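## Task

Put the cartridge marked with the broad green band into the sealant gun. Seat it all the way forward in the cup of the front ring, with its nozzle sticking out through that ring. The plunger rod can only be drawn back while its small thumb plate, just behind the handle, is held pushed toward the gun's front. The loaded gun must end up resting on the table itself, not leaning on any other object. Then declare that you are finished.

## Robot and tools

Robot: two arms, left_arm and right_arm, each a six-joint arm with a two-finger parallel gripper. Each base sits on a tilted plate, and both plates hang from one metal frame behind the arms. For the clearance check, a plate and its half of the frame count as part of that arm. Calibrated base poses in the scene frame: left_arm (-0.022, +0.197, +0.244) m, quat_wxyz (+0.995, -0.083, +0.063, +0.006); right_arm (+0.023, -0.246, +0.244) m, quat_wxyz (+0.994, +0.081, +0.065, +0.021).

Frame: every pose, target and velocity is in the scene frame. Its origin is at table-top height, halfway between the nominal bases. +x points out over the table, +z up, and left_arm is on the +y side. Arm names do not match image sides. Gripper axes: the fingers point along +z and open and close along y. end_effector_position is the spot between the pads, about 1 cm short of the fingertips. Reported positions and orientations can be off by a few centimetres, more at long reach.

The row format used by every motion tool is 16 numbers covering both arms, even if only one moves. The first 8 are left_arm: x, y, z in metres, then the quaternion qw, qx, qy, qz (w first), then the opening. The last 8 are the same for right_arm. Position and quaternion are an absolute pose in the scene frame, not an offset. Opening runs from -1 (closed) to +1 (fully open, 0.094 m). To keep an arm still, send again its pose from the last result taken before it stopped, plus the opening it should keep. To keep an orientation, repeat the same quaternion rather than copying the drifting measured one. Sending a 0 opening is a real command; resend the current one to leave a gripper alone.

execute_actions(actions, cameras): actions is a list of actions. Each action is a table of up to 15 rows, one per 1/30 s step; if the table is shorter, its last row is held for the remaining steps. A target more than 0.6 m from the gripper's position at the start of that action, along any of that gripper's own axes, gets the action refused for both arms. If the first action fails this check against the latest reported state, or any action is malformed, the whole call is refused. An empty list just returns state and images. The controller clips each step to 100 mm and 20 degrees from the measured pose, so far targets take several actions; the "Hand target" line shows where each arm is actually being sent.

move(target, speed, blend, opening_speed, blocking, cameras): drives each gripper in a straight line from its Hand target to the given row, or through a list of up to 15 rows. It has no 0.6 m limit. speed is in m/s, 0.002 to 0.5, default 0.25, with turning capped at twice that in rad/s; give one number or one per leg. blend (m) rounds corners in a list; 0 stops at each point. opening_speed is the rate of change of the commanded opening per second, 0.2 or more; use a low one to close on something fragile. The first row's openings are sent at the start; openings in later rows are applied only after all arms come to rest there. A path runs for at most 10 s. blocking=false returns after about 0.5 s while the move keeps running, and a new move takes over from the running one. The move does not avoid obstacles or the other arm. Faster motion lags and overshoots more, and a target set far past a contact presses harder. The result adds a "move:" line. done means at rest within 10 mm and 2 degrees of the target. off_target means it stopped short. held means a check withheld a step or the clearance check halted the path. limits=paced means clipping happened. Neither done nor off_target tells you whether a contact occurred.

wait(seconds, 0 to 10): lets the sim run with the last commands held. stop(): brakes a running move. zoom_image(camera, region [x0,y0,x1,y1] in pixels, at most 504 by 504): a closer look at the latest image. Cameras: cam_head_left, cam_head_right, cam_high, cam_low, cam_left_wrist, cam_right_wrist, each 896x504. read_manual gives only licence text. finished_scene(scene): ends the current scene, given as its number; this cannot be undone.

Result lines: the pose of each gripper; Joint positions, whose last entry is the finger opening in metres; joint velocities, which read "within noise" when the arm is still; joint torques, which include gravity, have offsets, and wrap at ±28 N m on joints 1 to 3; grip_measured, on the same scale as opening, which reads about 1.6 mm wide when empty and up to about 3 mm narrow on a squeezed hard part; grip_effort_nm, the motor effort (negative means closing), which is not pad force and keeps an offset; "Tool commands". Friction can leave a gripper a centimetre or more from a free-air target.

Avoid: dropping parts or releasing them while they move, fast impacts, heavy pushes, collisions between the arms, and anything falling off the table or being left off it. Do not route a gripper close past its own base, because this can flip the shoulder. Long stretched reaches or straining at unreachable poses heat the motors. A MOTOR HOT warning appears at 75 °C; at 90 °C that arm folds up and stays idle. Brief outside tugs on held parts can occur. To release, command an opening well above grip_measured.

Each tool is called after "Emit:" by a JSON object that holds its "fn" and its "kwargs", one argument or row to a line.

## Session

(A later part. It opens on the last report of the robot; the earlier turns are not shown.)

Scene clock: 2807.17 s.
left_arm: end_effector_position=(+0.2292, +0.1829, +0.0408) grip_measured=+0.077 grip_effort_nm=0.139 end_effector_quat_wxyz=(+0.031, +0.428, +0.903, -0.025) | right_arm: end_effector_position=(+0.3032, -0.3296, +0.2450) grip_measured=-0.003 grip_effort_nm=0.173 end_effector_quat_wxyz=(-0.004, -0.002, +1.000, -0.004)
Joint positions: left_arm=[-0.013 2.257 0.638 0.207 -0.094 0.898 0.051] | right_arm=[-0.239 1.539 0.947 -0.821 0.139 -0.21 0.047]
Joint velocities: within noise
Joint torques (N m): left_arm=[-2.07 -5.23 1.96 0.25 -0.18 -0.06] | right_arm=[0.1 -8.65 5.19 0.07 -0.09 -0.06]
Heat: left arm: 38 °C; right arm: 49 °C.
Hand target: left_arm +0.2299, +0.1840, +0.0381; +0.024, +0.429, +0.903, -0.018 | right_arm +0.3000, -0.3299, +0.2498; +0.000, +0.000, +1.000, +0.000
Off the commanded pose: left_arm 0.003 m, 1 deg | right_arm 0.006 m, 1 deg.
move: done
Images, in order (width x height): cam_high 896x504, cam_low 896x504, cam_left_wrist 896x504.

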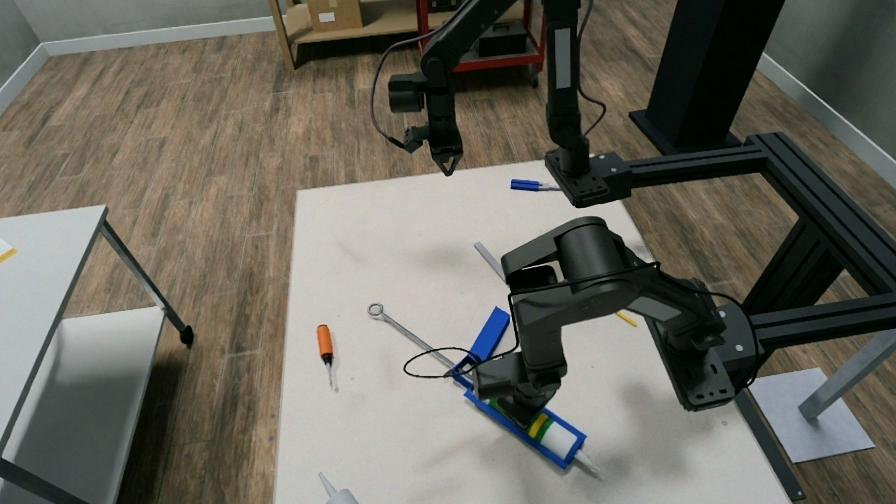

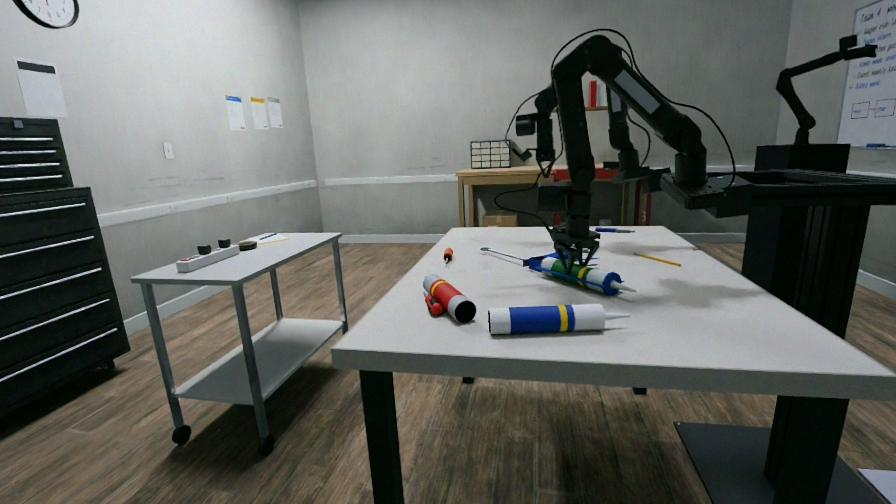

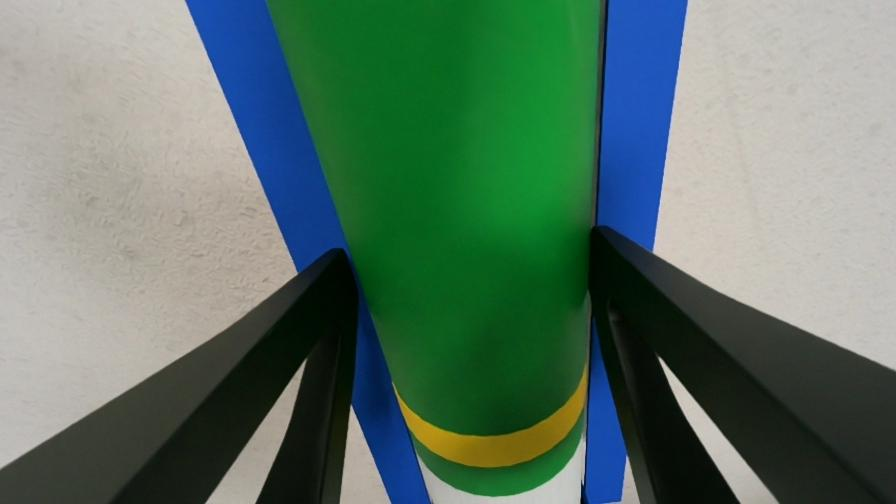

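Emit:
{"fn": "move", "kwargs": {
  "target": [
    [0.2300,0.1840,0.0900,0.0240,0.4290,0.9030,-0.0180,0.08,0.30,-0.33,0.25,0,0,1,0,0.0],
    [0.2300,0.1840,0.1700,0.0240,0.4290,0.9030,-0.0180,0.5,0.30,-0.33,0.25,0,0,1,0,0.0],
    [0.2250,0.2250,0.22,0.2884,0.5049,0.7925,-0.1838,1.0,0.30,-0.33,0.25,0,0,1,0,0.0]
  ],
  "speed": 0.12,
  "cameras": ["cam_low","cam_head_right","cam_left_wrist","cam_high"]
}}

Emit:
{"fn": "zoom_image", "kwargs": {
  "camera": "cam_high",
  "region": [430, 360, 620, 490]
}}

Emit:
{"fn": "zoom_image", "kwargs": {
  "camera": "cam_low",
  "region": [520, 220, 640, 310]
}}

Scene clock: 2818.53 s.
left_arm: end_effector_position=(+0.2216, +0.2245, +0.2166) grip_measured=+0.997 grip_effort_nm=0.144 end_effector_quat_wxyz=(+0.281, +0.507, +0.796, -0.175) | right_arm: end_effector_position=(+0.3032, -0.3296, +0.2450) grip_measured=-0.003 grip_effort_nm=0.178 end_effector_quat_wxyz=(-0.004, -0.002, +1.000, -0.004)
Joint positions: left_arm=[0.519 1.502 0.59 -0.534 0.593 1.692 0.094] | right_arm=[-0.239 1.539 0.947 -0.821 0.139 -0.21 0.047]
Joint velocities: within noise
Joint torques (N m): left_arm=[0.2 -2.89 6.58 -0.09 0.47 0.13] | right_arm=[0.06 -8.65 5.11 0.07 -0.08 -0.05]
Heat: left arm: 38 °C; right arm: 49 °C.
Hand target: left_arm +0.2249, +0.2249, +0.2199; +0.288, +0.505, +0.793, -0.183 | right_arm +0.3000, -0.3299, +0.2498; +0.000, +0.000, +1.000, +0.000
Off the commanded pose: left_arm 0.005 m, 1 deg | right_arm 0.006 m, 1 deg.
move: done; target 2's new opening was sent with left_arm's hand 0.015 m and 2 deg from that target
Images, in order (width x height): cam_head_right 896x504, cam_high 896x504, cam_low 896x504, cam_left_wrist 896x504.

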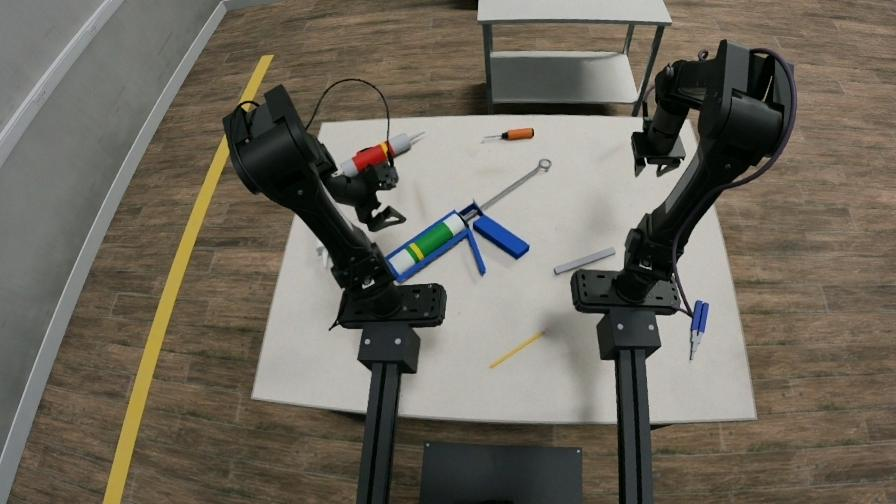

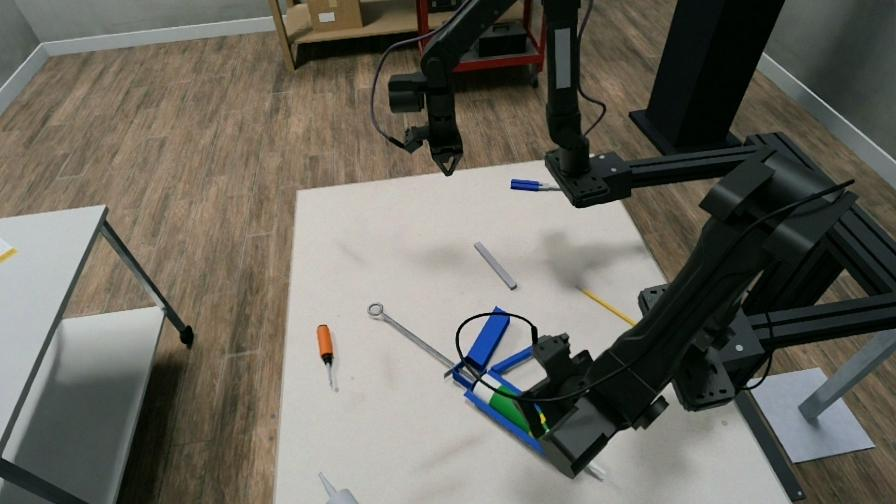

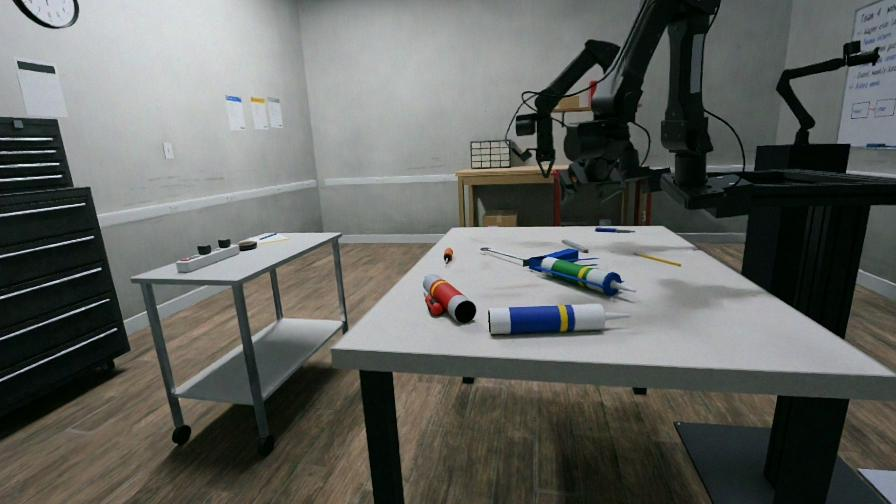

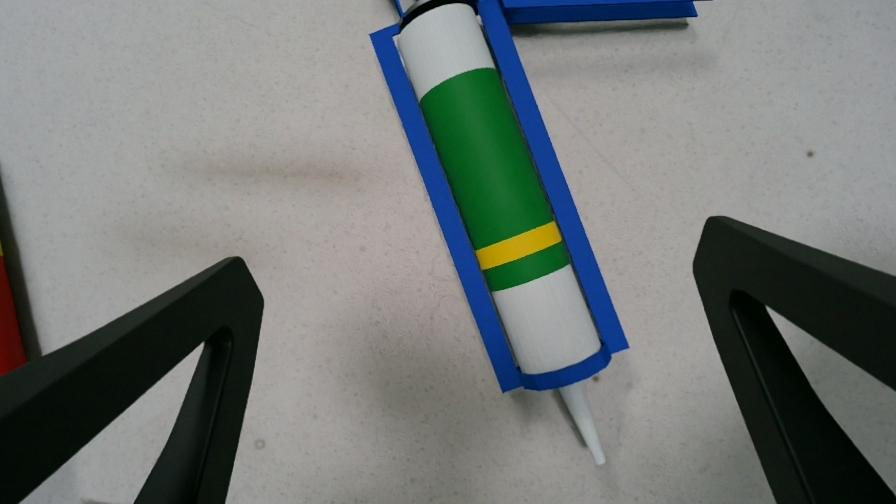

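Scaled by 2.653 from the camera's 896x504 image, which has a finer 1280x720 frame.

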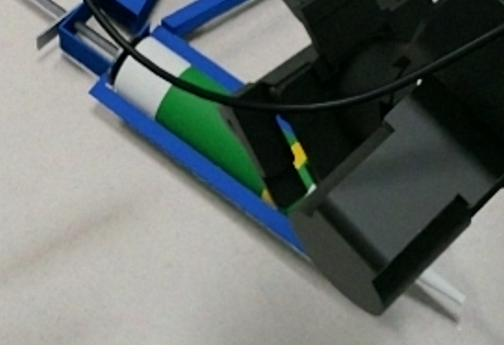

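Scaled by 4.200 from the camera's 896x504 image, which has a finer 1280x720 frame.

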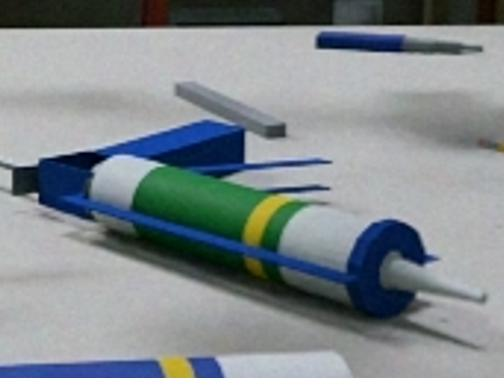

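Emit:
{"fn": "move", "kwargs": {
  "target": [
    [0.28,0.30,0.26,0.0120,0.4300,0.9027,-0.0080,0.5,0.30,-0.33,0.25,0,0,1,0,0.0]
  ],
  "speed": 0.25,
  "cameras": ["cam_low","cam_head_right","cam_left_wrist","cam_high"]
}}

Emit:
{"fn": "zoom_image", "kwargs": {
  "camera": "cam_head_right",
  "region": [370, 180, 510, 290]
}}

Emit:
{"fn": "zoom_image", "kwargs": {
  "camera": "cam_high",
  "region": [430, 300, 620, 490]
}}

Scene clock: 2826.93 s.
left_arm: end_effector_position=(+0.2754, +0.3020, +0.2575) grip_measured=+0.503 grip_effort_nm=-0.134 end_effector_quat_wxyz=(+0.016, +0.429, +0.903, -0.005) | right_arm: end_effector_position=(+0.3032, -0.3296, +0.2450) grip_measured=-0.003 grip_effort_nm=0.173 end_effector_quat_wxyz=(-0.004, -0.002, +1.000, -0.004)
Joint positions: left_arm=[0.254 1.575 1.05 -0.863 -0.098 1.165 0.071] | right_arm=[-0.239 1.539 0.947 -0.821 0.139 -0.21 0.047]
Joint velocities: within noise
Joint torques (N m): left_arm=[-2.13 -4.51 8.57 0.12 -0.04 -0.12] | right_arm=[0.08 -8.75 5.12 0.09 -0.08 -0.06]
Heat: left arm: 37 °C; right arm: 49 °C.
Hand target: left_arm +0.2799, +0.3000, +0.2600; +0.012, +0.430, +0.903, -0.008 | right_arm +0.3000, -0.3299, +0.2498; +0.000, +0.000, +1.000, +0.000
Off the commanded pose: left_arm 0.006 m, 1 deg | right_arm 0.006 m, 1 deg.
move: done
Images, in order (width x height): cam_head_right 896x504, cam_high 896x504, cam_low 896x504, cam_left_wrist 896x504.

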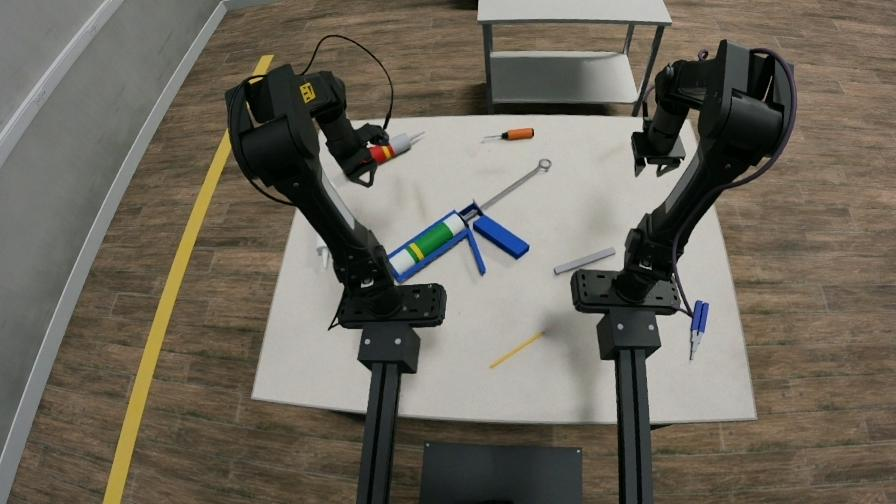

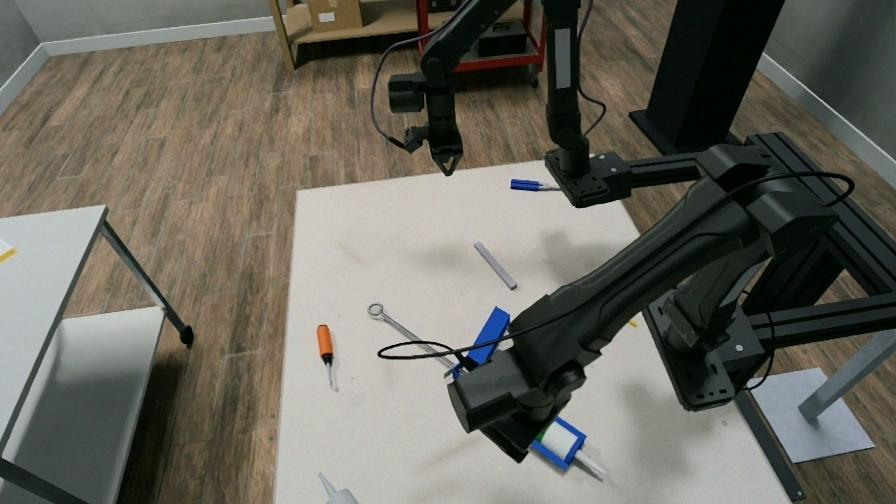

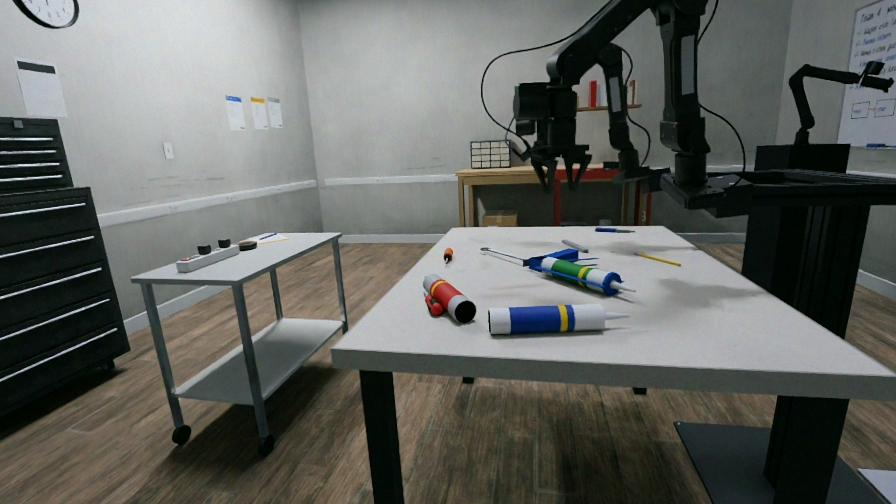

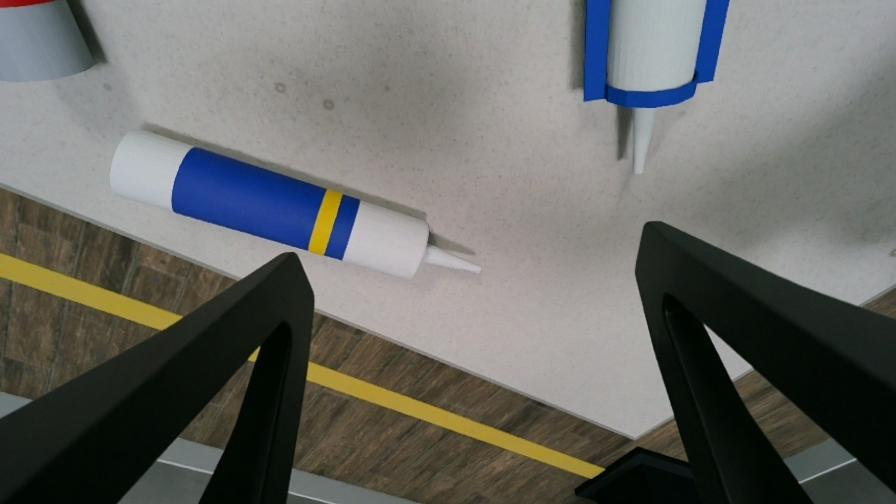

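Scaled by 3.600 from the camera's 896x504 image, which has a finer 1280x720 frame.

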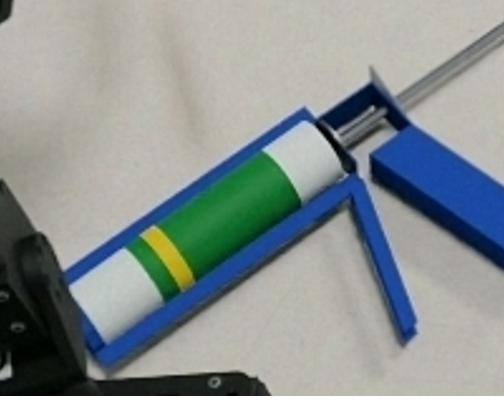

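Scaled by 2.653 from the camera's 896x504 image, which has a finer 1280x720 frame.

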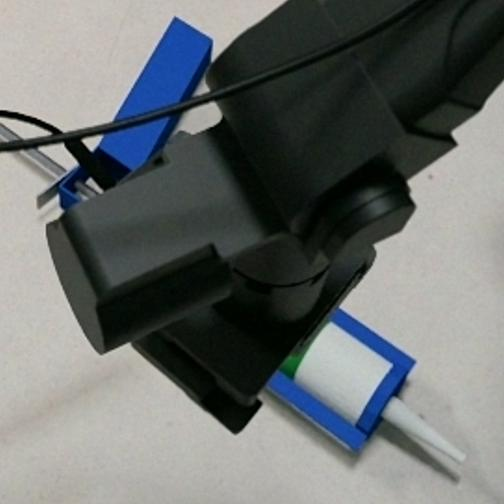

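Emit:
{"fn": "finished_scene", "kwargs": {
  "scene": 2
}}

The scene is finished: the task was done.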